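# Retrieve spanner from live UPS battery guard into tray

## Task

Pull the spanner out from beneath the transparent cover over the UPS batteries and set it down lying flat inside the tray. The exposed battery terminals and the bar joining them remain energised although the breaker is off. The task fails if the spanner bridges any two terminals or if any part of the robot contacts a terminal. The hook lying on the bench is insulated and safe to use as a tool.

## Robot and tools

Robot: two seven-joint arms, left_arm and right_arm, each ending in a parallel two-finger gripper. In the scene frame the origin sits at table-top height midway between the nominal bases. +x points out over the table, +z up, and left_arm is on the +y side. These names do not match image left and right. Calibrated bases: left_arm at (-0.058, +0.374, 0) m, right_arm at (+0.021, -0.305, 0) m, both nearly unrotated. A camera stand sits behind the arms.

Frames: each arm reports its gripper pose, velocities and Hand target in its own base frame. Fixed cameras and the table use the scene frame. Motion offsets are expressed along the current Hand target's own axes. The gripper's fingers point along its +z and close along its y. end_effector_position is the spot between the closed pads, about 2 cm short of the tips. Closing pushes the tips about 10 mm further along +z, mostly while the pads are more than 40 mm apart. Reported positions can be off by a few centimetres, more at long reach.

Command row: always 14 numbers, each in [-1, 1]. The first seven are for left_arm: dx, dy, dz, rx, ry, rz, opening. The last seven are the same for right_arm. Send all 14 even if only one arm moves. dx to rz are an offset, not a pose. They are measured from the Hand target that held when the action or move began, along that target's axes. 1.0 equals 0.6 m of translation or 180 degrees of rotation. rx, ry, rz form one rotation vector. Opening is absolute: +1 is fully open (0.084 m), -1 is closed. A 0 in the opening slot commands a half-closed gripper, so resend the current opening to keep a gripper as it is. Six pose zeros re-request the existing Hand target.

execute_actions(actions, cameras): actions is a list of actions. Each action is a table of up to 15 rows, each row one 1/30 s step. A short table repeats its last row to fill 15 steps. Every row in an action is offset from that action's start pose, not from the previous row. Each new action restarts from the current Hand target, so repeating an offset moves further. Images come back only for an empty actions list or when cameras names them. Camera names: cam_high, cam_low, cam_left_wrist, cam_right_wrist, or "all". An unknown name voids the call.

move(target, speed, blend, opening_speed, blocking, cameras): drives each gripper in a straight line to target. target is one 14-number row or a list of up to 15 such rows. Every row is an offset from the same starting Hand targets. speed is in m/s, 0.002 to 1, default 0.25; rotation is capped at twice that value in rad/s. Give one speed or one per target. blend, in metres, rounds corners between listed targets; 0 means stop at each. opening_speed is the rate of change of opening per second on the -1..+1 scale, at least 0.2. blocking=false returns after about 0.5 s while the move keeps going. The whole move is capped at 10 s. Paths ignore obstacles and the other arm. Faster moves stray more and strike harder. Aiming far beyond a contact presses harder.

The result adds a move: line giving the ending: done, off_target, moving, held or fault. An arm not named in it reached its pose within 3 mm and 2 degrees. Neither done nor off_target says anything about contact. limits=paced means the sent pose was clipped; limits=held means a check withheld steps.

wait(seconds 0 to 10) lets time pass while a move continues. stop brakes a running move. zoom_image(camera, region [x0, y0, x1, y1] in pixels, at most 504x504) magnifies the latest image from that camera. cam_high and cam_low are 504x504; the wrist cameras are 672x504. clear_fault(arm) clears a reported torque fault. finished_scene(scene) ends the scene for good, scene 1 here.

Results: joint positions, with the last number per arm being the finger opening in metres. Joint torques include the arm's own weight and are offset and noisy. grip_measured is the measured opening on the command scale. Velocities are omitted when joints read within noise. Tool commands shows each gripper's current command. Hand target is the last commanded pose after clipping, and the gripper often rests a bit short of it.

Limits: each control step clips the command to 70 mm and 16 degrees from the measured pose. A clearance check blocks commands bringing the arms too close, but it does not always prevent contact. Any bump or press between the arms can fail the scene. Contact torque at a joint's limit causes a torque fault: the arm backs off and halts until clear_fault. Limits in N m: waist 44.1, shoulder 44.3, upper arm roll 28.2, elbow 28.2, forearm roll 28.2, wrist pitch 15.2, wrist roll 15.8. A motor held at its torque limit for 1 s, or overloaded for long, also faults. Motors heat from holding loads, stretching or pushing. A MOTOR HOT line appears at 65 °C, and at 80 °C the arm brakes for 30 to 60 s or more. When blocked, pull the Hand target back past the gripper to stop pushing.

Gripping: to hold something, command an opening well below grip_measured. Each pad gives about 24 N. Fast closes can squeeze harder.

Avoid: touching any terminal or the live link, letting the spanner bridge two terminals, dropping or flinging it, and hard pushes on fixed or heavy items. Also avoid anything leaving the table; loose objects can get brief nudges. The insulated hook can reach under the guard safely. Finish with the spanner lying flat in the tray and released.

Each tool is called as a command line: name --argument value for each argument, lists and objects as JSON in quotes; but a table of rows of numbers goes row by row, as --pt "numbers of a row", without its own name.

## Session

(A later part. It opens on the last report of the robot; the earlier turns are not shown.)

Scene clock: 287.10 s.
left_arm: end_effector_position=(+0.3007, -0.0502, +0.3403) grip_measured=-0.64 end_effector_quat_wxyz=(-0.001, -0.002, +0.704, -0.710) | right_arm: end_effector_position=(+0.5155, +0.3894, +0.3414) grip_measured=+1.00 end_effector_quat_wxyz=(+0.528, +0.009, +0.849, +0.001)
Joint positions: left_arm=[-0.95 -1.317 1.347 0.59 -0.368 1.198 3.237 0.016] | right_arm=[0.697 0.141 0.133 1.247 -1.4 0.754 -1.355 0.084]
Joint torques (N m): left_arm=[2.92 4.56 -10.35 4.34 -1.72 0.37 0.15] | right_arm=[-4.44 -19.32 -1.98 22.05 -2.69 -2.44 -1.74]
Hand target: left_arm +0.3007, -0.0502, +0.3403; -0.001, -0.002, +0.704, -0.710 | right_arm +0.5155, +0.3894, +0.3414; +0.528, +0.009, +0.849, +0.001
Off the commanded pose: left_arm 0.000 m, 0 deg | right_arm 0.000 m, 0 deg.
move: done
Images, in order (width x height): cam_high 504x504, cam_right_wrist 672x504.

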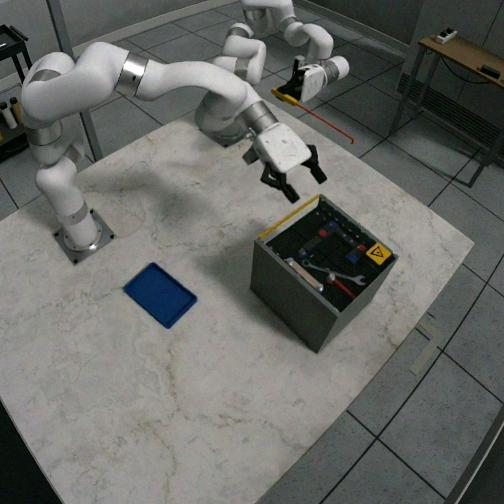

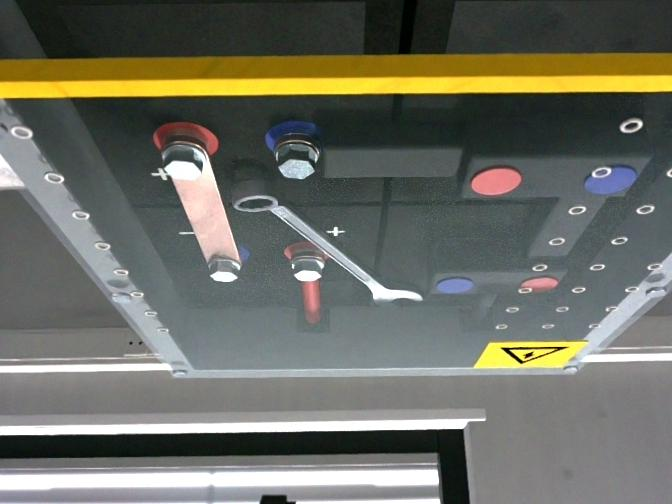

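move --pt "0.083 0.167 0 0 0 0 -1 0 0 0 0 0 0 1" --pt "0.083 0.2 0.517 0 0 0 -1 0 0 0 0 0 0 1" --pt "0 0.2167 0.517 0 0 0 -1 0 0 0 0 0 0 1" --speed 0.25 --blend '[0.03,0.03,0]' --cameras '["all"]'

Scene clock: 347.00 s.
left_arm: end_effector_position=(+0.2449, -0.1408, +0.2352) grip_measured=-0.64 end_effector_quat_wxyz=(-0.002, -0.002, +0.705, -0.709) | right_arm: end_effector_position=(+0.5155, +0.3894, +0.3414) grip_measured=+1.00 end_effector_quat_wxyz=(+0.528, +0.009, +0.849, +0.001)
Joint positions: left_arm=[-0.894 -1.307 1.584 0.225 -0.251 0.938 3.465 0.016] | right_arm=[0.697 0.141 0.133 1.248 -1.4 0.754 -1.355 0.084]
Joint torques (N m): left_arm=[4.65 12.88 -6.8 5.1 1.94 2.47 -1.03] | right_arm=[-4.26 -19.27 -1.88 24.64 -2.65 -1.05 -1.16]
Hand target: left_arm +0.2449, -0.1408, +0.2352; -0.002, -0.002, +0.705, -0.709 (not the last commanded pose) | right_arm +0.5155, +0.3894, +0.3414; +0.528, +0.009, +0.849, +0.001
Off the commanded pose: left_arm 0.229 m, 0 deg | right_arm 0.000 m, 0 deg.
move: held (left_arm; a check stopped the path); path passed 1 of 3 targets; blend cut to 0.0254 m at target 2; limits=held
pose unreachable (left arm): on one or more control steps of this call, first in action 0 (counted from 0), this arm could not follow its commanded pose, so it was not sent that pose on those steps. It may still have moved: this result reports where it is.
cause: moving toward the commanded pose would bring two parts of the arm too close to each other (joints 3 (upper arm roll) to 5 (forearm roll) lie between them).

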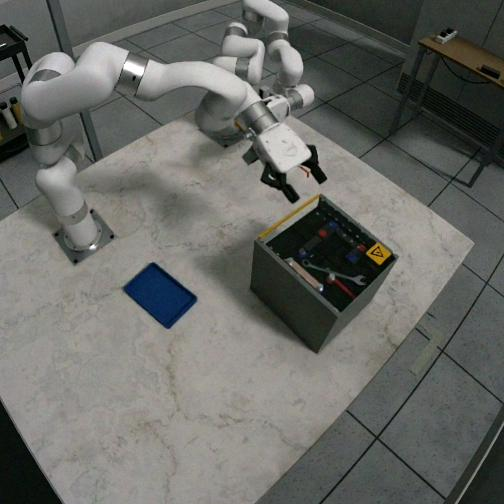

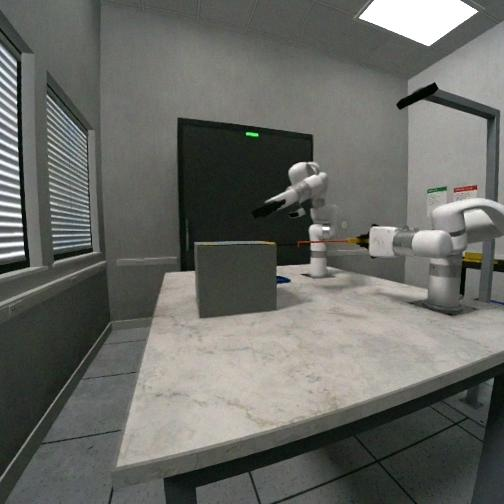

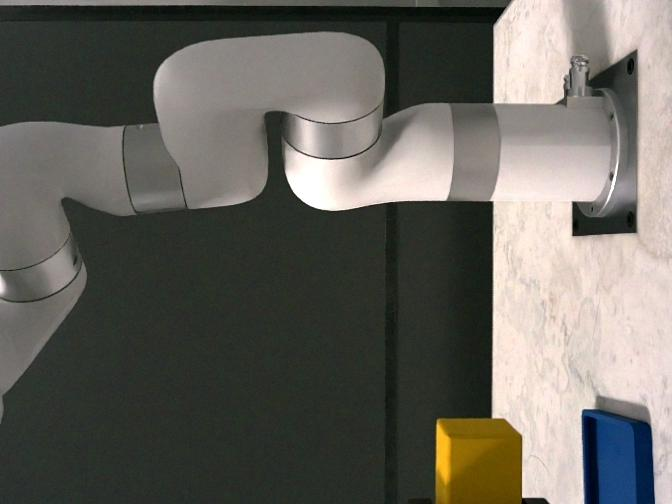

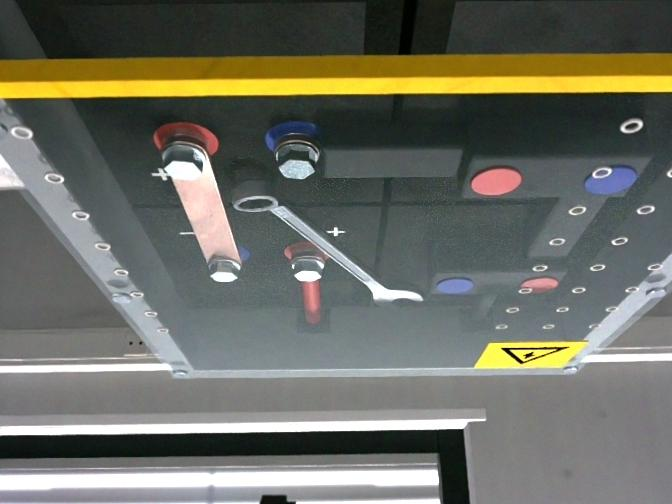

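move --pt "-0.092 -0.1 0 0 0 0 -1 0 0 0 0 0 0 1" --pt "-0.092 -0.06 0.366 0 0 0 -1 0 0 0 0 0 0 1" --pt "-0.092 0.03 0.366 0 0 0 -1 0 0 0 0 0 0 1" --speed 0.25 --blend '[0.03,0.03,0]' --cameras '["all"]'

Scene clock: 359.50 s.
left_arm: end_effector_position=(+0.2998, -0.3606, +0.2183) grip_measured=-0.64 end_effector_quat_wxyz=(-0.002, -0.002, +0.705, -0.709) | right_arm: end_effector_position=(+0.5156, +0.3894, +0.3414) grip_measured=+1.00 end_effector_quat_wxyz=(+0.528, +0.009, +0.849, +0.001)
Joint positions: left_arm=[-2.039 -1.63 1.599 0.412 -0.54 -0.066 3.727 0.016] | right_arm=[0.697 0.141 0.133 1.248 -1.4 0.754 -1.355 0.084]
Joint torques (N m): left_arm=[-5.32 5.14 -11.27 1.68 4.51 -0.4 0.86] | right_arm=[-3.91 -19.36 -1.93 24.47 -2.39 -0.59 -0.59]
Hand target: left_arm +0.2998, -0.3606, +0.2183; -0.002, -0.002, +0.705, -0.709 | right_arm +0.5155, +0.3894, +0.3414; +0.528, +0.009, +0.849, +0.001
Off the commanded pose: left_arm 0.000 m, 0 deg | right_arm 0.000 m, 0 deg.
move: done; blend cut to 0.027 m at target 2

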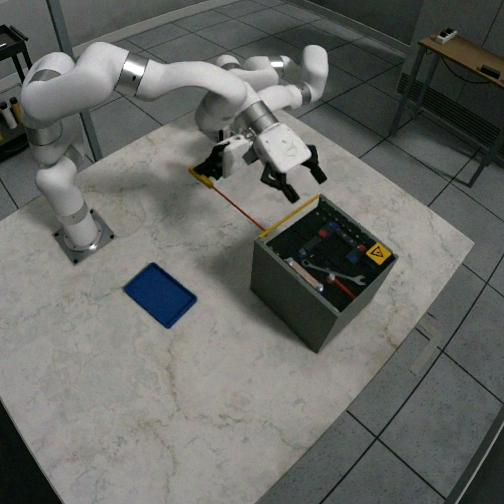

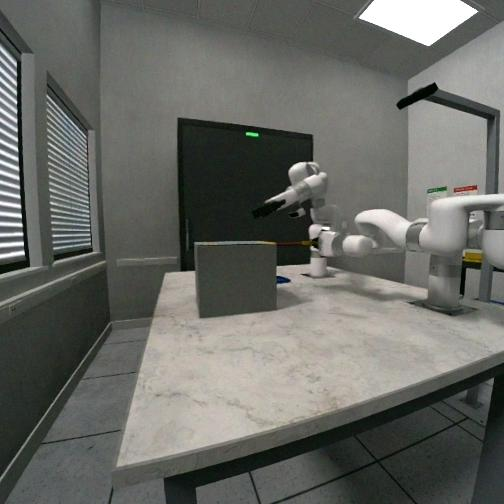

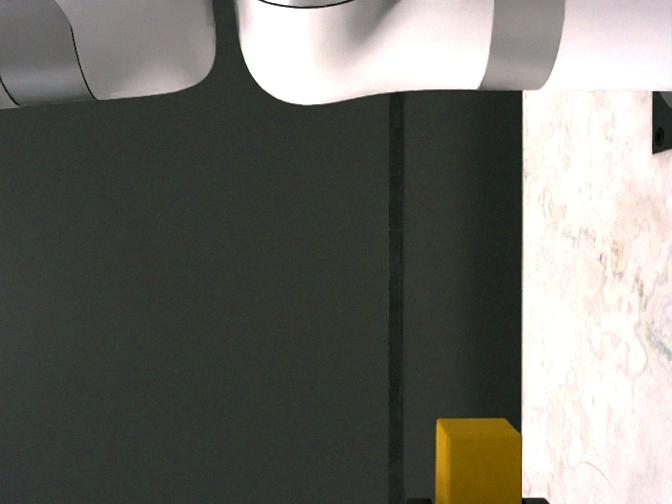

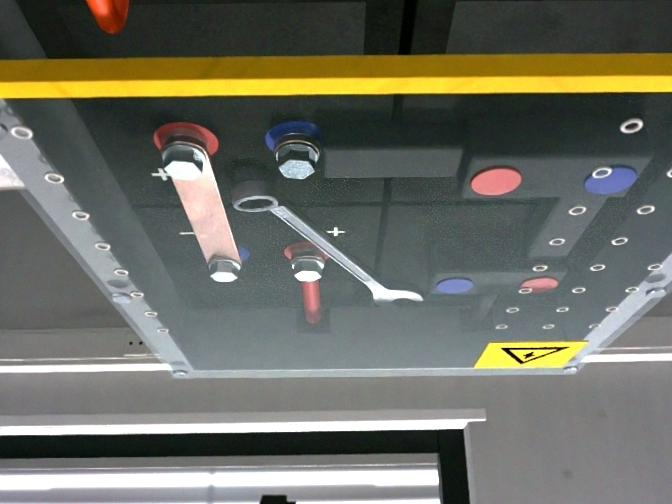

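move --pt "0 0 0 0 0 0 -1 -0.075 0 -0.037 0.26 0 0.42 1" --pt "0 0 0 0 0 0 -1 -0.021 -0.097 0.027 0.529 0 0.849 1" --speed 0.4 --blend '[0.03,0]' --cameras '["cam_high","cam_right_wrist"]'

Scene clock: 373.20 s.
left_arm: end_effector_position=(+0.2998, -0.3606, +0.2183) grip_measured=-0.64 end_effector_quat_wxyz=(-0.002, -0.002, +0.705, -0.709) | right_arm: end_effector_position=(+0.5348, +0.3309, +0.3449) grip_measured=+1.00 end_effector_quat_wxyz=(-0.002, +1.000, -0.008, -0.006)
Joint positions: left_arm=[-2.039 -1.63 1.599 0.412 -0.54 -0.066 3.727 0.016] | right_arm=[0.475 0.754 0.209 2.542 -0.136 1.804 0.614 0.084]
Joint torques (N m): left_arm=[-4.66 4.93 -11.31 1.52 1.69 0.58 -0.39] | right_arm=[-4.52 -39.11 2.51 17.26 2.75 -4.26 1.79]
Hand target: left_arm +0.2998, -0.3606, +0.2183; -0.002, -0.002, +0.705, -0.709 | right_arm +0.5348, +0.3308, +0.3449; -0.006, +1.000, -0.008, -0.001
Off the commanded pose: left_arm 0.000 m, 0 deg | right_arm 0.000 m, 1 deg.
elbow stopped short (right arm): the move would have taken joint 4 (elbow) straighter than the controller allows.
move: done
Images, in order (width x height): cam_high 504x504, cam_right_wrist 672x504.

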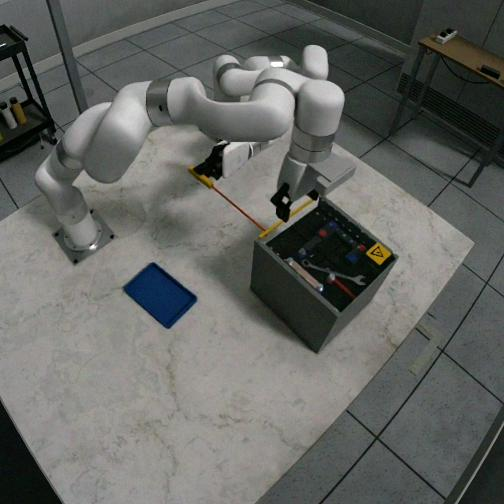

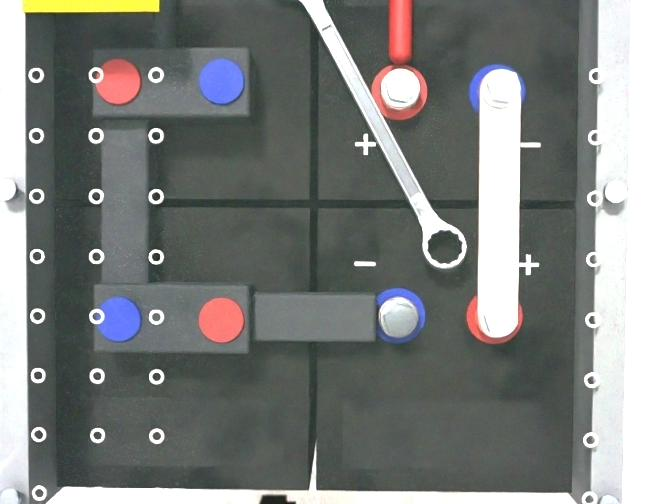

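move --target '[0,0.05,0,0,0,0,-1,0,0,0,0,0,0,1]' --cameras '["cam_high","cam_low","cam_right_wrist"]'

zoom_image --camera "cam_low" --region '[180, 180, 400, 340]'

zoom_image --camera "cam_high" --region '[180, 140, 400, 360]'

Scene clock: 399.93 s.
left_arm: end_effector_position=(+0.2997, -0.3608, +0.1883) grip_measured=-0.64 end_effector_quat_wxyz=(-0.002, -0.002, +0.705, -0.709) | right_arm: end_effector_position=(+0.5348, +0.3309, +0.3449) grip_measured=+1.00 end_effector_quat_wxyz=(-0.002, +1.000, -0.008, -0.006)
Joint positions: left_arm=[-2.037 -1.668 1.694 0.428 -0.505 -0.05 3.795 0.016] | right_arm=[0.475 0.754 0.209 2.542 -0.136 1.804 0.614 0.084]
Joint torques (N m): left_arm=[4.18 4.67 -11.21 -0.23 4.23 2.91 0.85] | right_arm=[-4.38 -39.25 2.23 17.41 2.65 -3.96 1.64]
Hand target: left_arm +0.2997, -0.3608, +0.1883; -0.002, -0.002, +0.705, -0.709 | right_arm +0.5348, +0.3309, +0.3449; -0.002, +1.000, -0.008, -0.006 (not the last commanded pose)
Off the commanded pose: left_arm 0.000 m, 0 deg | right_arm 0.000 m, 1 deg.
move: done
Images, in order (width x height): cam_high 504x504, cam_low 504x504, cam_right_wrist 672x504.

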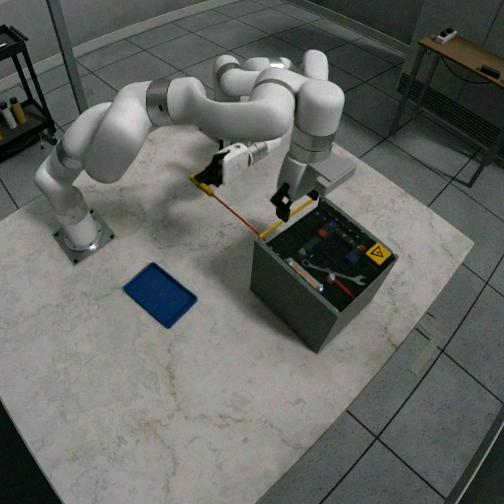

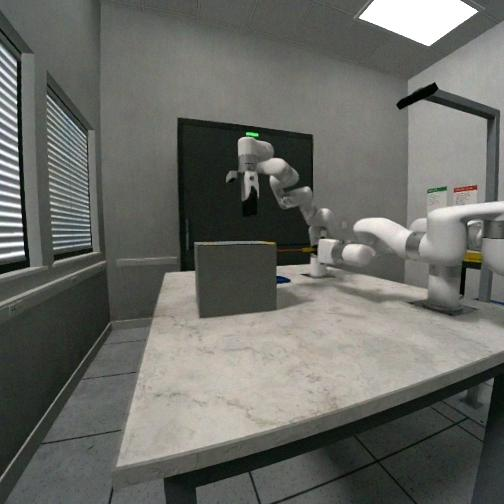

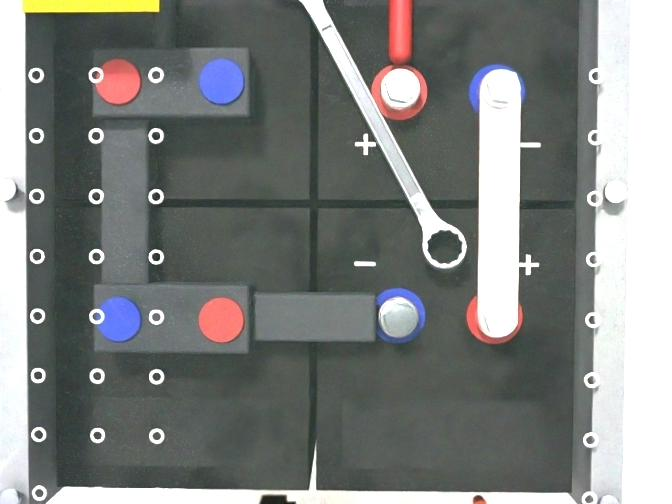

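Scaled by 2.291.

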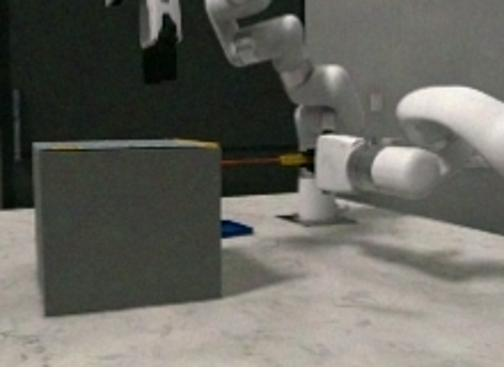

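Scaled by 2.291.

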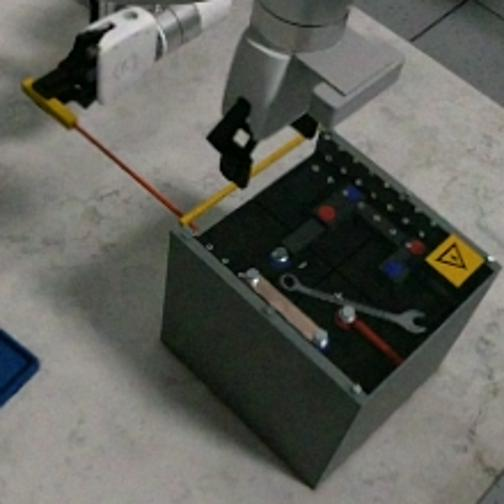

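move --pt "0 -0.013 -0.025 0 0 0 -1 0 0 0 0 0 0 1" --pt "-0.083 -0.013 -0.025 0 0 0 -1 0 0 0 0 0 0 1" --speed 0.12 --blend '[0.005,0]' --cameras '["cam_right_wrist"]'

Scene clock: 409.77 s.
left_arm: end_effector_position=(+0.3484, -0.3461, +0.1959) grip_measured=-0.64 end_effector_quat_wxyz=(-0.003, -0.001, +0.705, -0.709) | right_arm: end_effector_position=(+0.5348, +0.3309, +0.3449) grip_measured=+1.00 end_effector_quat_wxyz=(-0.002, +1.000, -0.008, -0.006)
Joint positions: left_arm=[-2.034 -1.566 1.673 0.558 -0.507 0.115 3.73 0.016] | right_arm=[0.475 0.754 0.209 2.542 -0.136 1.804 0.614 0.084]
Joint torques (N m): left_arm=[10.8 19.75 -13.82 30.71 4.94 -5.33 -0.88] | right_arm=[-4.57 -39.07 2.24 17.27 2.53 -3.46 1.55]
Hand target: left_arm +0.3495, -0.3458, +0.1958; -0.002, -0.002, +0.705, -0.709 | right_arm +0.5348, +0.3309, +0.3449; -0.002, +1.000, -0.008, -0.006
Off the commanded pose: left_arm 0.001 m, 0 deg | right_arm 0.000 m, 0 deg.
move: done
Images, in order (width x height): cam_right_wrist 672x504.

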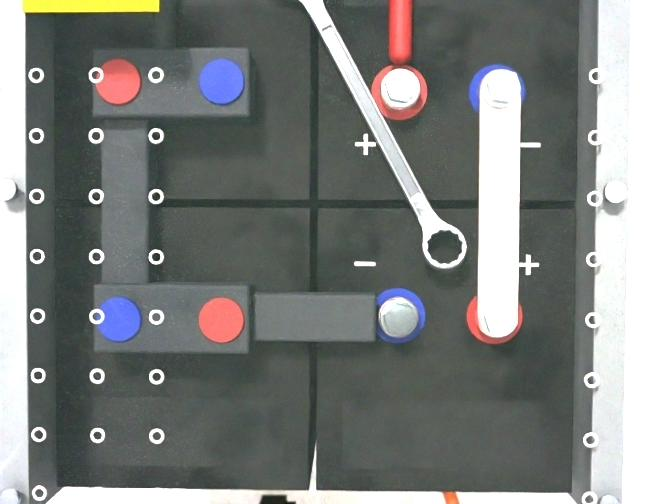

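move --pt "0.1 0 0 0 0 0 -1 0 0 0 0 0 0 1" --pt "0.1 -0.03 0 0 0 0 -1 0 0 0 0 0 0 1" --pt "0.02 -0.03 0 0 0 0 -1 0 0 0 0 0 0 1" --speed 0.15 --blend '[0.005,0.005,0]' --cameras '["cam_right_wrist","cam_high","cam_low"]'

zoom_image --camera "cam_high" --region '[180, 140, 400, 360]'

Scene clock: 422.77 s.
left_arm: end_effector_position=(+0.3376, -0.3457, +0.2138) grip_measured=-0.64 end_effector_quat_wxyz=(-0.002, -0.002, +0.705, -0.709) | right_arm: end_effector_position=(+0.5348, +0.3309, +0.3449) grip_measured=+1.00 end_effector_quat_wxyz=(-0.002, +1.000, -0.008, -0.006)
Joint positions: left_arm=[-2.014 -1.556 1.621 0.512 -0.53 0.082 3.703 0.016] | right_arm=[0.475 0.754 0.209 2.542 -0.136 1.804 0.614 0.084]
Joint torques (N m): left_arm=[-5.43 17.49 -12.15 2.48 4.13 2.75 -0.86] | right_arm=[-4.57 -39.05 2.18 17.39 2.42 -3 1.43]
Motor temperatures (°C): left_arm=[35 37 48 50 41 39 45] | right_arm=[44 45 40 43 37 41 42]
Hand target: left_arm +0.3376, -0.3457, +0.2138; -0.002, -0.002, +0.705, -0.709 | right_arm +0.5348, +0.3309, +0.3449; -0.002, +1.000, -0.008, -0.006
Off the commanded pose: left_arm 0.000 m, 0 deg | right_arm 0.000 m, 0 deg.
move: done
Images, in order (width x height): cam_high 504x504, cam_low 504x504, cam_right_wrist 672x504.

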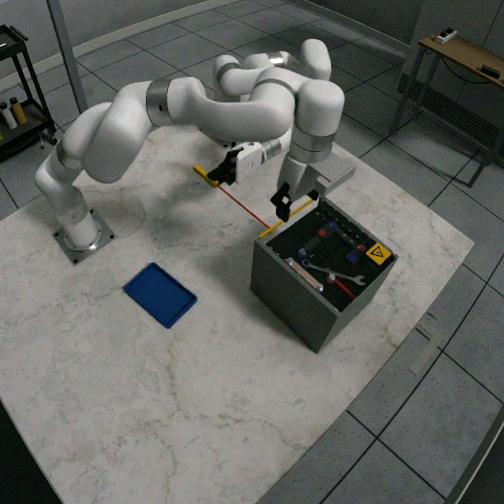

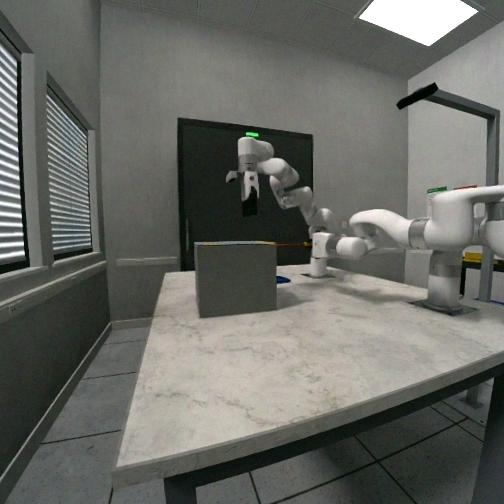

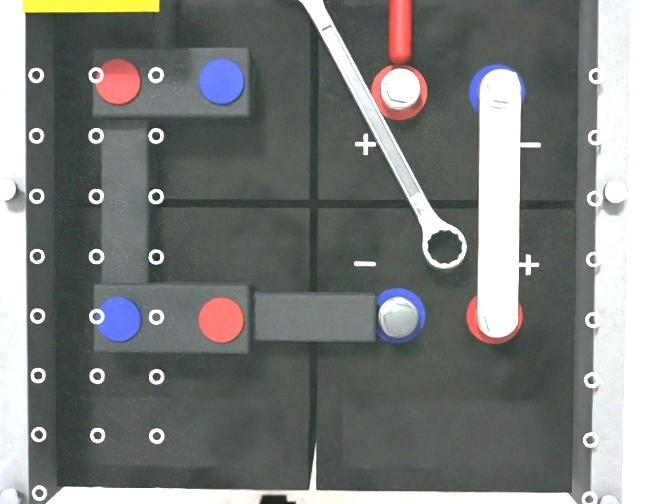

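Scaled by 2.291.

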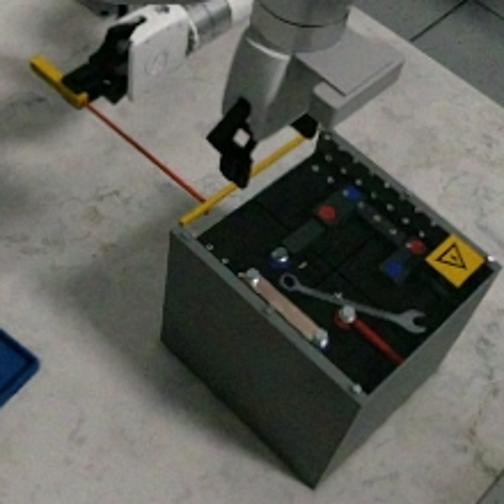

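wait --seconds 0 --cameras '["cam_left_wrist","cam_low"]'

zoom_image --camera "cam_low" --region '[240, 200, 370, 300]'

Scene clock: 428.90 s.
left_arm: end_effector_position=(+0.3376, -0.3457, +0.2138) grip_measured=-0.64 end_effector_quat_wxyz=(-0.002, -0.002, +0.705, -0.709) | right_arm: end_effector_position=(+0.5348, +0.3309, +0.3449) grip_measured=+1.00 end_effector_quat_wxyz=(-0.002, +1.000, -0.008, -0.006)
Joint positions: left_arm=[-2.014 -1.556 1.621 0.512 -0.53 0.082 3.703 0.016] | right_arm=[0.475 0.754 0.209 2.542 -0.136 1.804 0.614 0.084]
Joint torques (N m): left_arm=[-5.45 17.48 -12.22 2.61 3.95 1.48 -0.8] | right_arm=[-4.31 -39.2 2.08 17.37 2.31 -2.7 1.38]
Hand target: left_arm +0.3376, -0.3457, +0.2138; -0.002, -0.002, +0.705, -0.709 | right_arm +0.5348, +0.3309, +0.3449; -0.002, +1.000, -0.008, -0.006
Tool commands: left_gripper/opening=-1.0 right_gripper/opening=+1.0
Off the commanded pose: left_arm 0.000 m, 0 deg | right_arm 0.000 m, 0 deg.
Images, in order (width x height): cam_low 504x504, cam_left_wrist 672x504.

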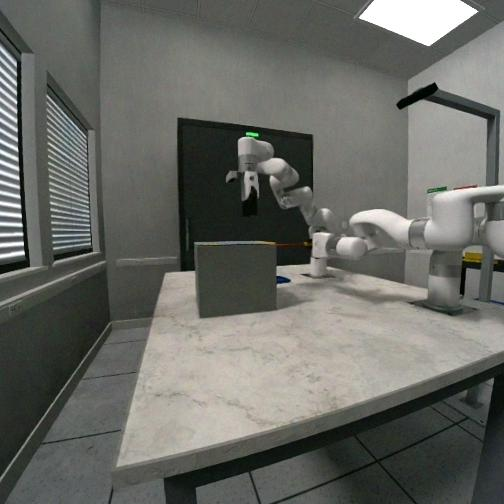

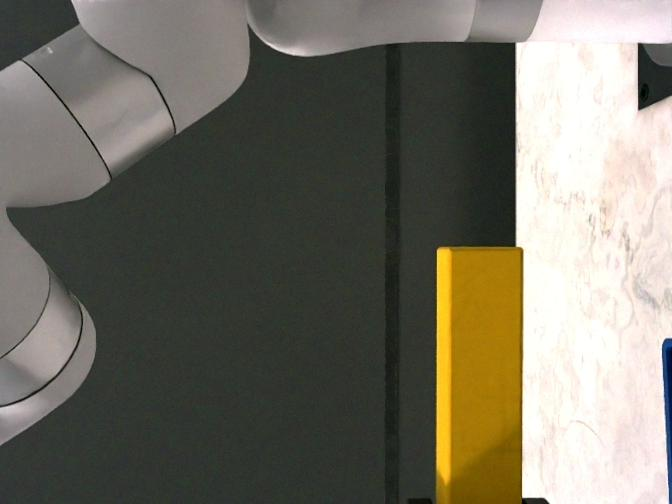

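Scaled by 3.877.

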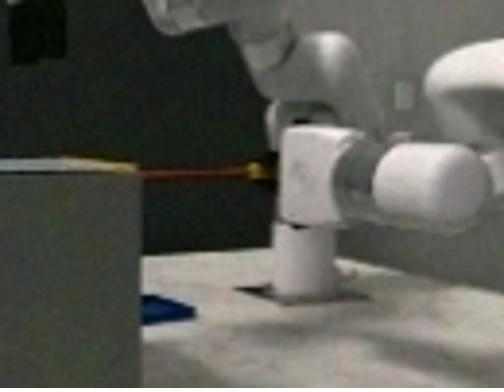

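move --target '[-0.05,0,0,0,0,0,-1,0,0,0,0,0,0,1]' --speed 0.08 --cameras '["cam_right_wrist"]'

Scene clock: 436.97 s.
left_arm: end_effector_position=(+0.3676, -0.3457, +0.2137) grip_measured=-0.64 end_effector_quat_wxyz=(-0.002, -0.002, +0.705, -0.709) | right_arm: end_effector_position=(+0.5348, +0.3309, +0.3449) grip_measured=+1.00 end_effector_quat_wxyz=(-0.002, +1.000, -0.008, -0.006)
Joint positions: left_arm=[-2.054 -1.524 1.629 0.61 -0.52 0.15 3.681 0.016] | right_arm=[0.475 0.754 0.209 2.542 -0.136 1.804 0.614 0.084]
Joint torques (N m): left_arm=[-5.3 18.94 -13.24 3.09 3.9 2.77 -0.89] | right_arm=[-4.51 -39.29 2.06 17.3 2.18 -2.49 1.27]
Motor temperatures (°C): left_arm=[35 37 47 45 41 38 45] | right_arm=[44 46 40 43 37 41 41]
Hand target: left_arm +0.3676, -0.3457, +0.2137; -0.002, -0.002, +0.705, -0.709 | right_arm +0.5348, +0.3309, +0.3449; -0.002, +1.000, -0.008, -0.006
Off the commanded pose: left_arm 0.000 m, 0 deg | right_arm 0.000 m, 0 deg.
move: done
Images, in order (width x height): cam_right_wrist 672x504.

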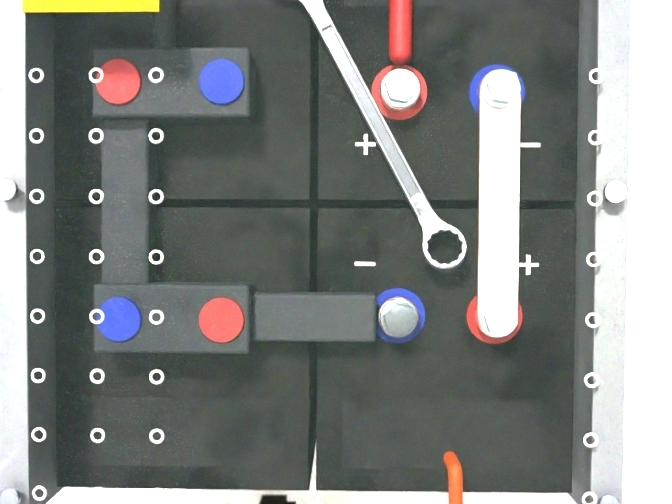

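move --target '[-0.135,0,0.003,0,0,0,-1,0,0,0,0,0,0,1]' --speed 0.08 --cameras '["cam_right_wrist"]'

zoom_image --camera "cam_right_wrist" --region '[360, 180, 540, 340]'

Scene clock: 446.77 s.
left_arm: end_effector_position=(+0.4486, -0.3476, +0.2132) grip_measured=-0.64 end_effector_quat_wxyz=(-0.002, -0.002, +0.705, -0.709) | right_arm: end_effector_position=(+0.5348, +0.3309, +0.3449) grip_measured=+1.00 end_effector_quat_wxyz=(-0.002, +1.000, -0.008, -0.006)
Joint positions: left_arm=[-2.187 -1.466 1.666 0.896 -0.483 0.321 3.616 0.016] | right_arm=[0.475 0.754 0.209 2.542 -0.136 1.804 0.614 0.084]
Joint torques (N m): left_arm=[-5.53 23.35 -15.12 4.47 3.58 2.55 -1.06] | right_arm=[-4.35 -38.97 1.89 17.53 1.87 -2.49 1.11]
Hand target: left_arm +0.4486, -0.3476, +0.2132; -0.002, -0.002, +0.705, -0.709 | right_arm +0.5348, +0.3309, +0.3449; -0.002, +1.000, -0.008, -0.006
Off the commanded pose: left_arm 0.000 m, 0 deg | right_arm 0.000 m, 0 deg.
move: done
Images, in order (width x height): cam_right_wrist 672x504.

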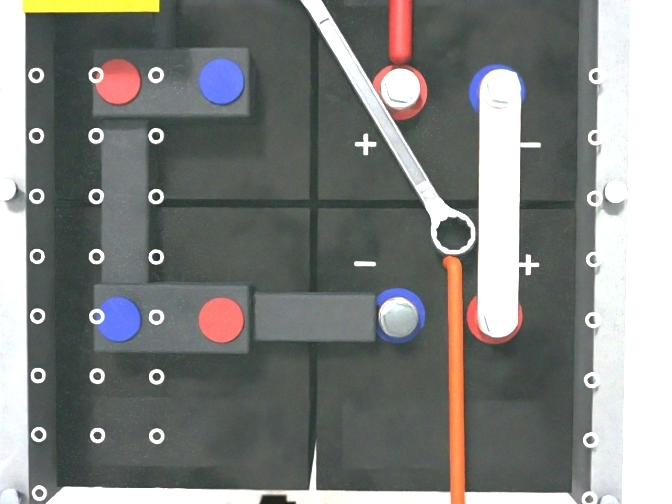

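Scaled by 2.800.

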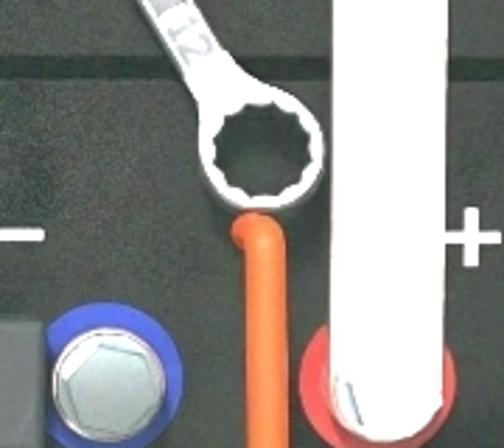

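move --pt "0.02 0 0 0 0 0 -1 0 0 0 0 0 0 1" --pt "0.02 -0.015 0.003 0 0 0 -1 0 0 0 0 0 0 1" --speed 0.08 --blend '[0.003,0]' --cameras '["cam_right_wrist"]'

zoom_image --camera "cam_right_wrist" --region '[360, 180, 540, 340]'

Scene clock: 455.70 s.
left_arm: end_effector_position=(+0.4367, -0.3493, +0.2223) grip_measured=-0.64 end_effector_quat_wxyz=(-0.002, -0.002, +0.705, -0.709) | right_arm: end_effector_position=(+0.5348, +0.3309, +0.3449) grip_measured=+1.00 end_effector_quat_wxyz=(-0.002, +1.000, -0.008, -0.006)
Joint positions: left_arm=[-2.169 -1.461 1.641 0.85 -0.496 0.29 3.611 0.016] | right_arm=[0.475 0.754 0.209 2.542 -0.136 1.804 0.614 0.084]
Joint torques (N m): left_arm=[-5.04 22.65 -19.39 -1.35 -1.23 -0.71 -0.96] | right_arm=[-4.5 -38.98 1.8 17.65 1.8 -2.46 1.01]
Hand target: left_arm +0.4367, -0.3493, +0.2223; -0.002, -0.002, +0.705, -0.709 | right_arm +0.5348, +0.3309, +0.3449; -0.002, +1.000, -0.008, -0.006
Off the commanded pose: left_arm 0.000 m, 0 deg | right_arm 0.000 m, 0 deg.
move: done
Images, in order (width x height): cam_right_wrist 672x504.

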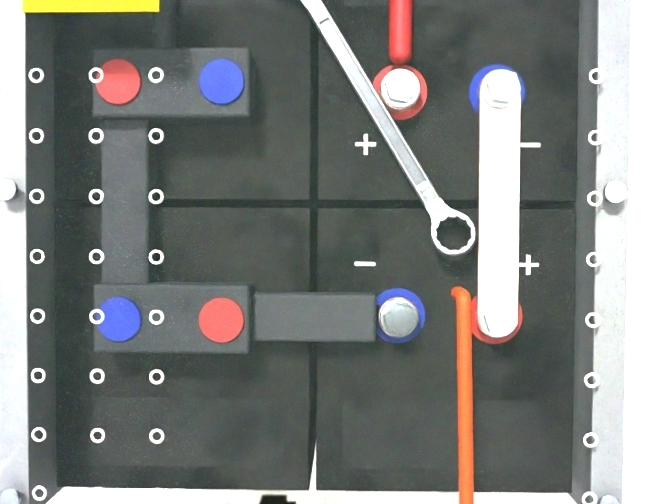

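Scaled by 2.800.

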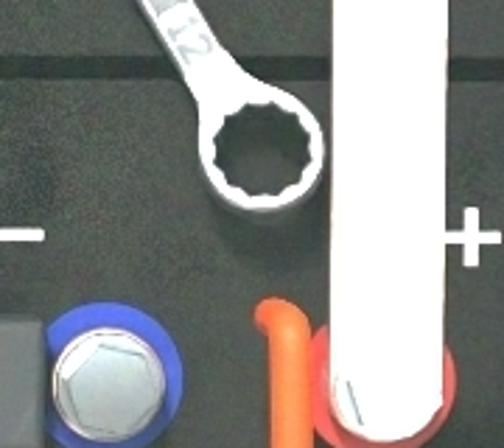

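move --target '[-0.027,-0.003,0.0035,0,0,0,-1,0,0,0,0,0,0,1]' --speed 0.05 --cameras '["cam_right_wrist"]'

zoom_image --camera "cam_right_wrist" --region '[360, 180, 540, 340]'

Scene clock: 463.73 s.
left_arm: end_effector_position=(+0.4529, -0.3514, +0.2240) grip_measured=-0.64 end_effector_quat_wxyz=(-0.002, -0.002, +0.705, -0.709) | right_arm: end_effector_position=(+0.5348, +0.3309, +0.3449) grip_measured=+1.00 end_effector_quat_wxyz=(-0.002, +1.000, -0.008, -0.006)
Joint positions: left_arm=[-2.202 -1.45 1.648 0.911 -0.489 0.321 3.595 0.016] | right_arm=[0.475 0.754 0.209 2.542 -0.136 1.804 0.614 0.084]
Joint torques (N m): left_arm=[-4.6 23.78 -18.89 6.51 4.08 2.81 -0.35] | right_arm=[-4.45 -38.85 1.87 17.91 1.56 -2.49 0.98]
Motor temperatures (°C): left_arm=[35 38 52 41 41 37 45] | right_arm=[44 46 40 43 37 41 41]
Hand target: left_arm +0.4529, -0.3514, +0.2240; -0.002, -0.002, +0.705, -0.709 | right_arm +0.5348, +0.3309, +0.3449; -0.002, +1.000, -0.008, -0.006
Off the commanded pose: left_arm 0.000 m, 0 deg | right_arm 0.000 m, 0 deg.
move: done
Images, in order (width x height): cam_right_wrist 672x504.

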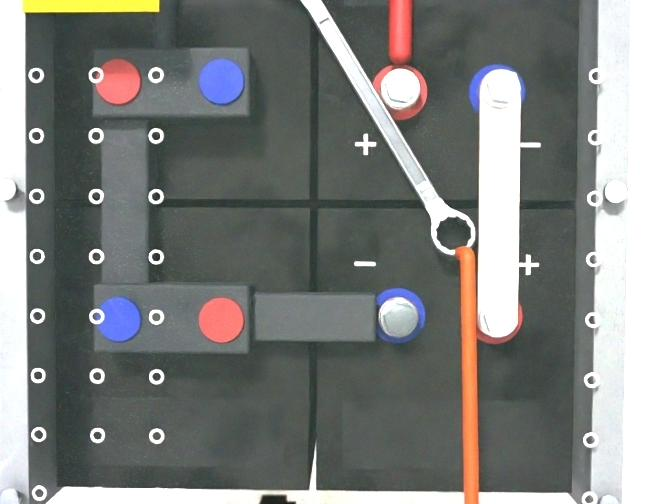

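Scaled by 2.800.

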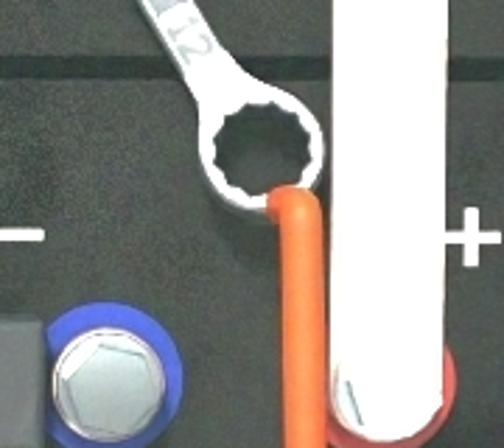

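move --pt "-0.0157 0 0 0 0 0 -1 0 0 0 0 0 0 1" --pt "-0.0157 0.012 0 0 0 0 -1 0 0 0 0 0 0 1" --speed 0.05 --cameras '["cam_right_wrist"]'

zoom_image --camera "cam_right_wrist" --region '[360, 180, 540, 340]'

Scene clock: 474.43 s.
left_arm: end_effector_position=(+0.4623, -0.3515, +0.2168) grip_measured=-0.64 end_effector_quat_wxyz=(-0.002, -0.002, +0.705, -0.709) | right_arm: end_effector_position=(+0.5348, +0.3309, +0.3449) grip_measured=+1.00 end_effector_quat_wxyz=(-0.002, +1.000, -0.008, -0.006)
Joint positions: left_arm=[-2.221 -1.456 1.667 0.949 -0.48 0.342 3.599 0.016] | right_arm=[0.475 0.754 0.209 2.542 -0.136 1.804 0.614 0.084]
Joint torques (N m): left_arm=[-5.21 12.69 -15.37 4.74 3.36 2.47 0.85] | right_arm=[-4.35 -39.05 1.77 17.96 1.36 -2.51 0.81]
Motor temperatures (°C): left_arm=[35 38 56 41 41 37 45] | right_arm=[44 46 40 43 37 41 41]
Hand target: left_arm +0.4623, -0.3515, +0.2168; -0.002, -0.002, +0.705, -0.709 | right_arm +0.5348, +0.3309, +0.3449; -0.002, +1.000, -0.008, -0.006
Off the commanded pose: left_arm 0.000 m, 0 deg | right_arm 0.000 m, 0 deg.
move: done
Images, in order (width x height): cam_right_wrist 672x504.

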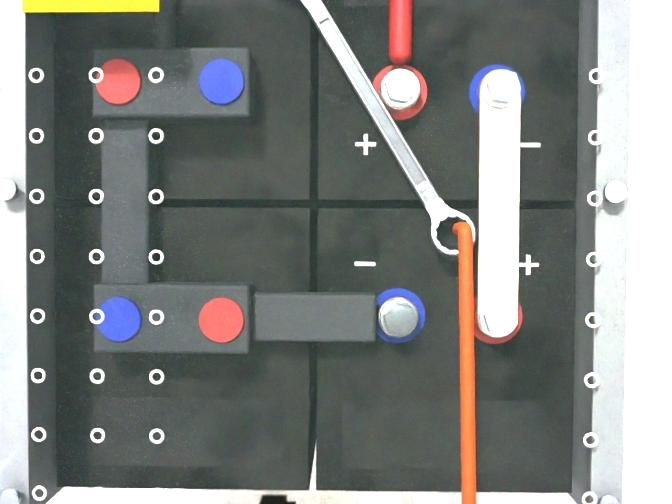

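Scaled by 2.800.

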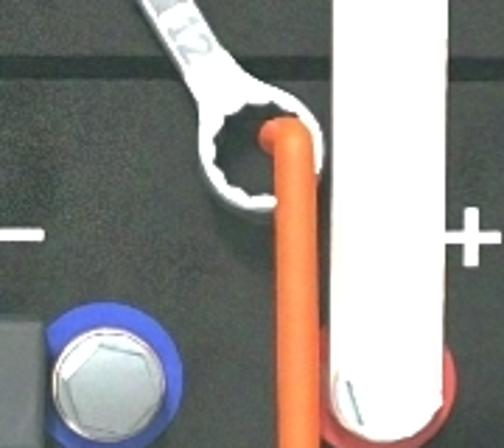

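move --pt "0 0.013 0 0 0 0 -1 0 0 0 0 0 0 1" --pt "0.033 0.013 -0.0017 0 0 0 -1 0 0 0 0 0 0 1" --speed 0.05 --cameras '["cam_right_wrist"]'

zoom_image --camera "cam_right_wrist" --region '[360, 180, 540, 340]'

Scene clock: 493.27 s.
left_arm: end_effector_position=(+0.4424, -0.3505, +0.2091) grip_measured=-0.64 end_effector_quat_wxyz=(-0.002, -0.002, +0.705, -0.709) | right_arm: end_effector_position=(+0.5348, +0.3309, +0.3449) grip_measured=+1.00 end_effector_quat_wxyz=(-0.002, +1.000, -0.008, -0.006)
Joint positions: left_arm=[-2.187 -1.478 1.67 0.878 -0.484 0.302 3.629 0.016] | right_arm=[0.475 0.754 0.209 2.542 -0.136 1.804 0.614 0.084]
Joint torques (N m): left_arm=[4.27 11.49 -19.52 -2.12 -1.32 -0.61 0.8] | right_arm=[-4.37 -38.65 1.58 18.12 1.24 -2.51 0.67]
Hand target: left_arm +0.4424, -0.3505, +0.2091; -0.002, -0.002, +0.705, -0.709 | right_arm +0.5348, +0.3309, +0.3449; -0.002, +1.000, -0.008, -0.006
Off the commanded pose: left_arm 0.000 m, 0 deg | right_arm 0.000 m, 0 deg.
move: done
Images, in order (width x height): cam_right_wrist 672x504.

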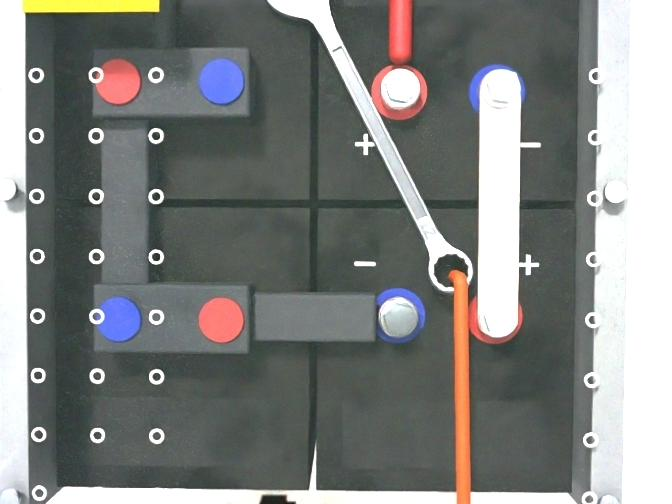

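Scaled by 2.800.

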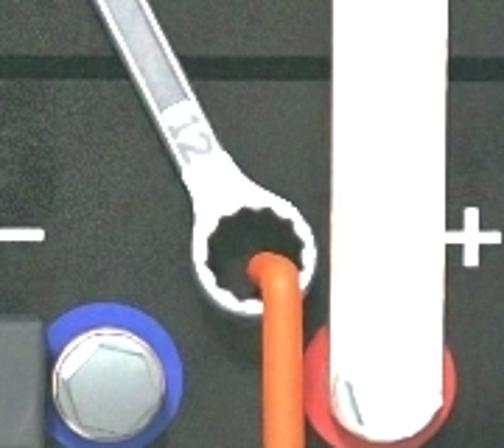

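move --pt "0.012 0 -0.0035 0 0 0 -1 0 0 0 0 0 0 1" --pt "0.037 0.003 -0.0035 0 0 0 -1 0 0 0 0 0 0 1" --speed 0.05 --blend '[0.003,0]' --cameras '["cam_right_wrist"]'

zoom_image --camera "cam_right_wrist" --region '[360, 220, 540, 380]'

Scene clock: 503.23 s.
left_arm: end_effector_position=(+0.4202, -0.3484, +0.2074) grip_measured=-0.64 end_effector_quat_wxyz=(-0.002, -0.002, +0.705, -0.709) | right_arm: end_effector_position=(+0.5348, +0.3309, +0.3449) grip_measured=+1.00 end_effector_quat_wxyz=(-0.002, +1.000, -0.008, -0.006)
Joint positions: left_arm=[-2.144 -1.493 1.663 0.796 -0.493 0.26 3.651 0.016] | right_arm=[0.475 0.754 0.209 2.542 -0.136 1.804 0.614 0.084]
Joint torques (N m): left_arm=[4.25 9.87 -19.12 -2.58 -1.33 -0.54 0.73] | right_arm=[-4.43 -38.62 1.54 18.34 0.94 -2.45 0.6]
Motor temperatures (°C): left_arm=[35 37 55 40 41 37 45] | right_arm=[44 46 40 43 37 41 41]
Hand target: left_arm +0.4202, -0.3484, +0.2074; -0.002, -0.002, +0.705, -0.709 | right_arm +0.5348, +0.3309, +0.3449; -0.002, +1.000, -0.008, -0.006
Off the commanded pose: left_arm 0.000 m, 0 deg | right_arm 0.000 m, 0 deg.
move: done
Images, in order (width x height): cam_right_wrist 672x504.

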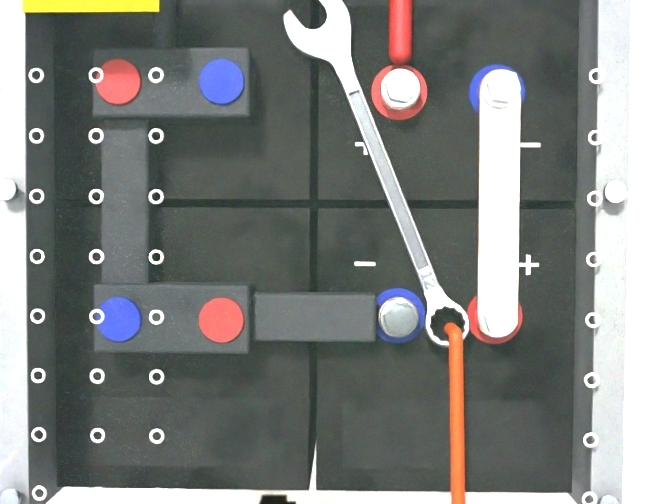

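Scaled by 2.800.

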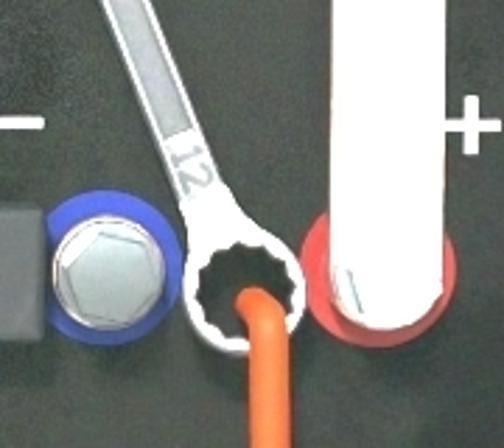

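move --target '[0.030,0,0,0,0,0,-1,0,0,0,0,0,0,1]' --speed 0.05 --cameras '["cam_right_wrist"]'

zoom_image --camera "cam_right_wrist" --region '[260, 0, 540, 400]'

Scene clock: 522.13 s.
left_arm: end_effector_position=(+0.4022, -0.3483, +0.2075) grip_measured=-0.64 end_effector_quat_wxyz=(-0.002, -0.002, +0.705, -0.709) | right_arm: end_effector_position=(+0.5348, +0.3309, +0.3449) grip_measured=+1.00 end_effector_quat_wxyz=(-0.002, +1.000, -0.008, -0.006)
Joint positions: left_arm=[-2.116 -1.506 1.655 0.733 -0.501 0.221 3.666 0.016] | right_arm=[0.475 0.754 0.209 2.542 -0.136 1.804 0.614 0.084]
Joint torques (N m): left_arm=[4.44 9.19 -18.7 -2.99 -1.24 -0.61 0.77] | right_arm=[-4.43 -38.68 1.45 18.52 0.8 -2.46 0.44]
Motor temperatures (°C): left_arm=[35 37 55 40 41 36 45] | right_arm=[44 46 40 44 37 40 41]
Hand target: left_arm +0.4022, -0.3483, +0.2075; -0.002, -0.002, +0.705, -0.709 | right_arm +0.5348, +0.3309, +0.3449; -0.002, +1.000, -0.008, -0.006
Off the commanded pose: left_arm 0.000 m, 0 deg | right_arm 0.000 m, 0 deg.
move: done
Images, in order (width x height): cam_right_wrist 672x504.

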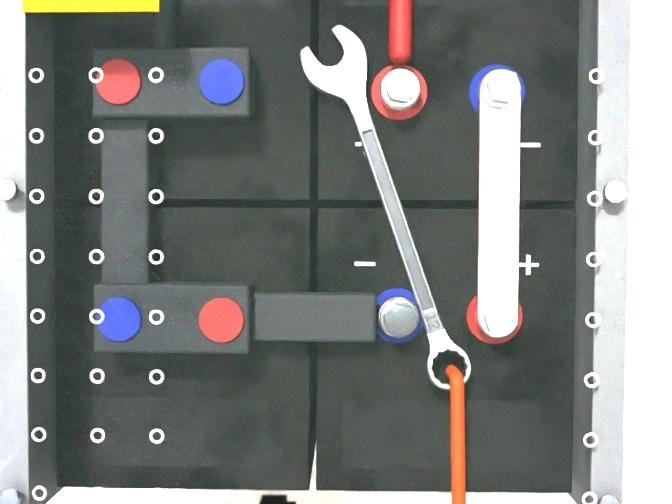

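Scaled by 1.260.

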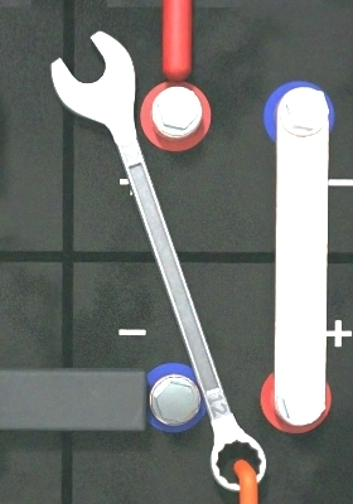

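move --target '[0.006,0,0.013,0,0,0,-1,0,0,0,0,0,0,1]' --speed 0.05 --cameras '["cam_right_wrist"]'

zoom_image --camera "cam_right_wrist" --region '[260, 0, 540, 400]'

Scene clock: 527.87 s.
left_arm: end_effector_position=(+0.3986, -0.3561, +0.2076) grip_measured=-0.64 end_effector_quat_wxyz=(-0.002, -0.002, +0.705, -0.709) | right_arm: end_effector_position=(+0.5348, +0.3309, +0.3449) grip_measured=+1.00 end_effector_quat_wxyz=(-0.002, +1.000, -0.008, -0.006)
Joint positions: left_arm=[-2.136 -1.519 1.65 0.73 -0.504 0.192 3.672 0.016] | right_arm=[0.475 0.754 0.209 2.542 -0.136 1.804 0.614 0.084]
Joint torques (N m): left_arm=[-5.23 9 -18.58 -3.1 -1.14 -0.53 0.73] | right_arm=[-4.38 -38.43 1.37 18.69 0.59 -2.51 0.4]
Motor temperatures (°C): left_arm=[35 37 56 40 41 36 45] | right_arm=[44 46 40 44 37 40 41]
Hand target: left_arm +0.3986, -0.3561, +0.2076; -0.002, -0.002, +0.705, -0.709 | right_arm +0.5348, +0.3309, +0.3449; -0.002, +1.000, -0.008, -0.006
Off the commanded pose: left_arm 0.000 m, 0 deg | right_arm 0.000 m, 0 deg.
move: done
Images, in order (width x height): cam_right_wrist 672x504.

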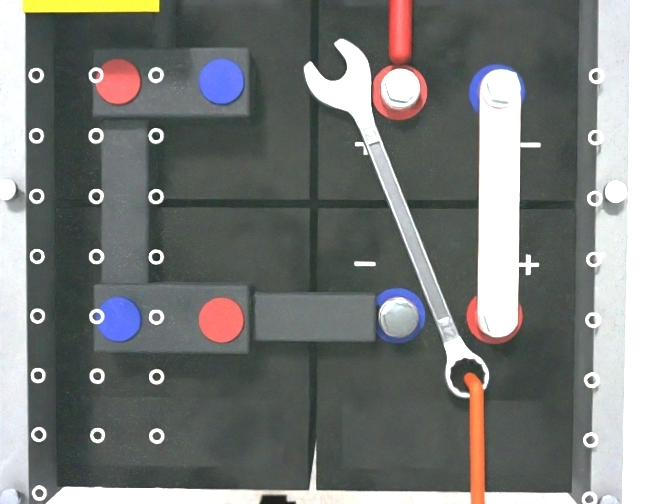

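Scaled by 1.260.

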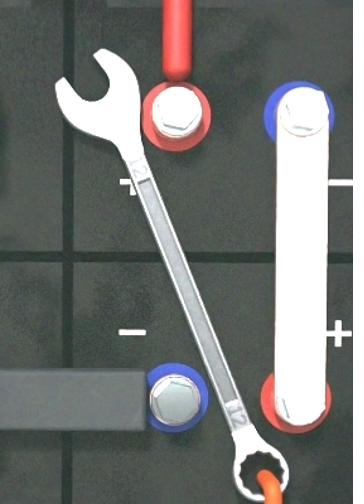

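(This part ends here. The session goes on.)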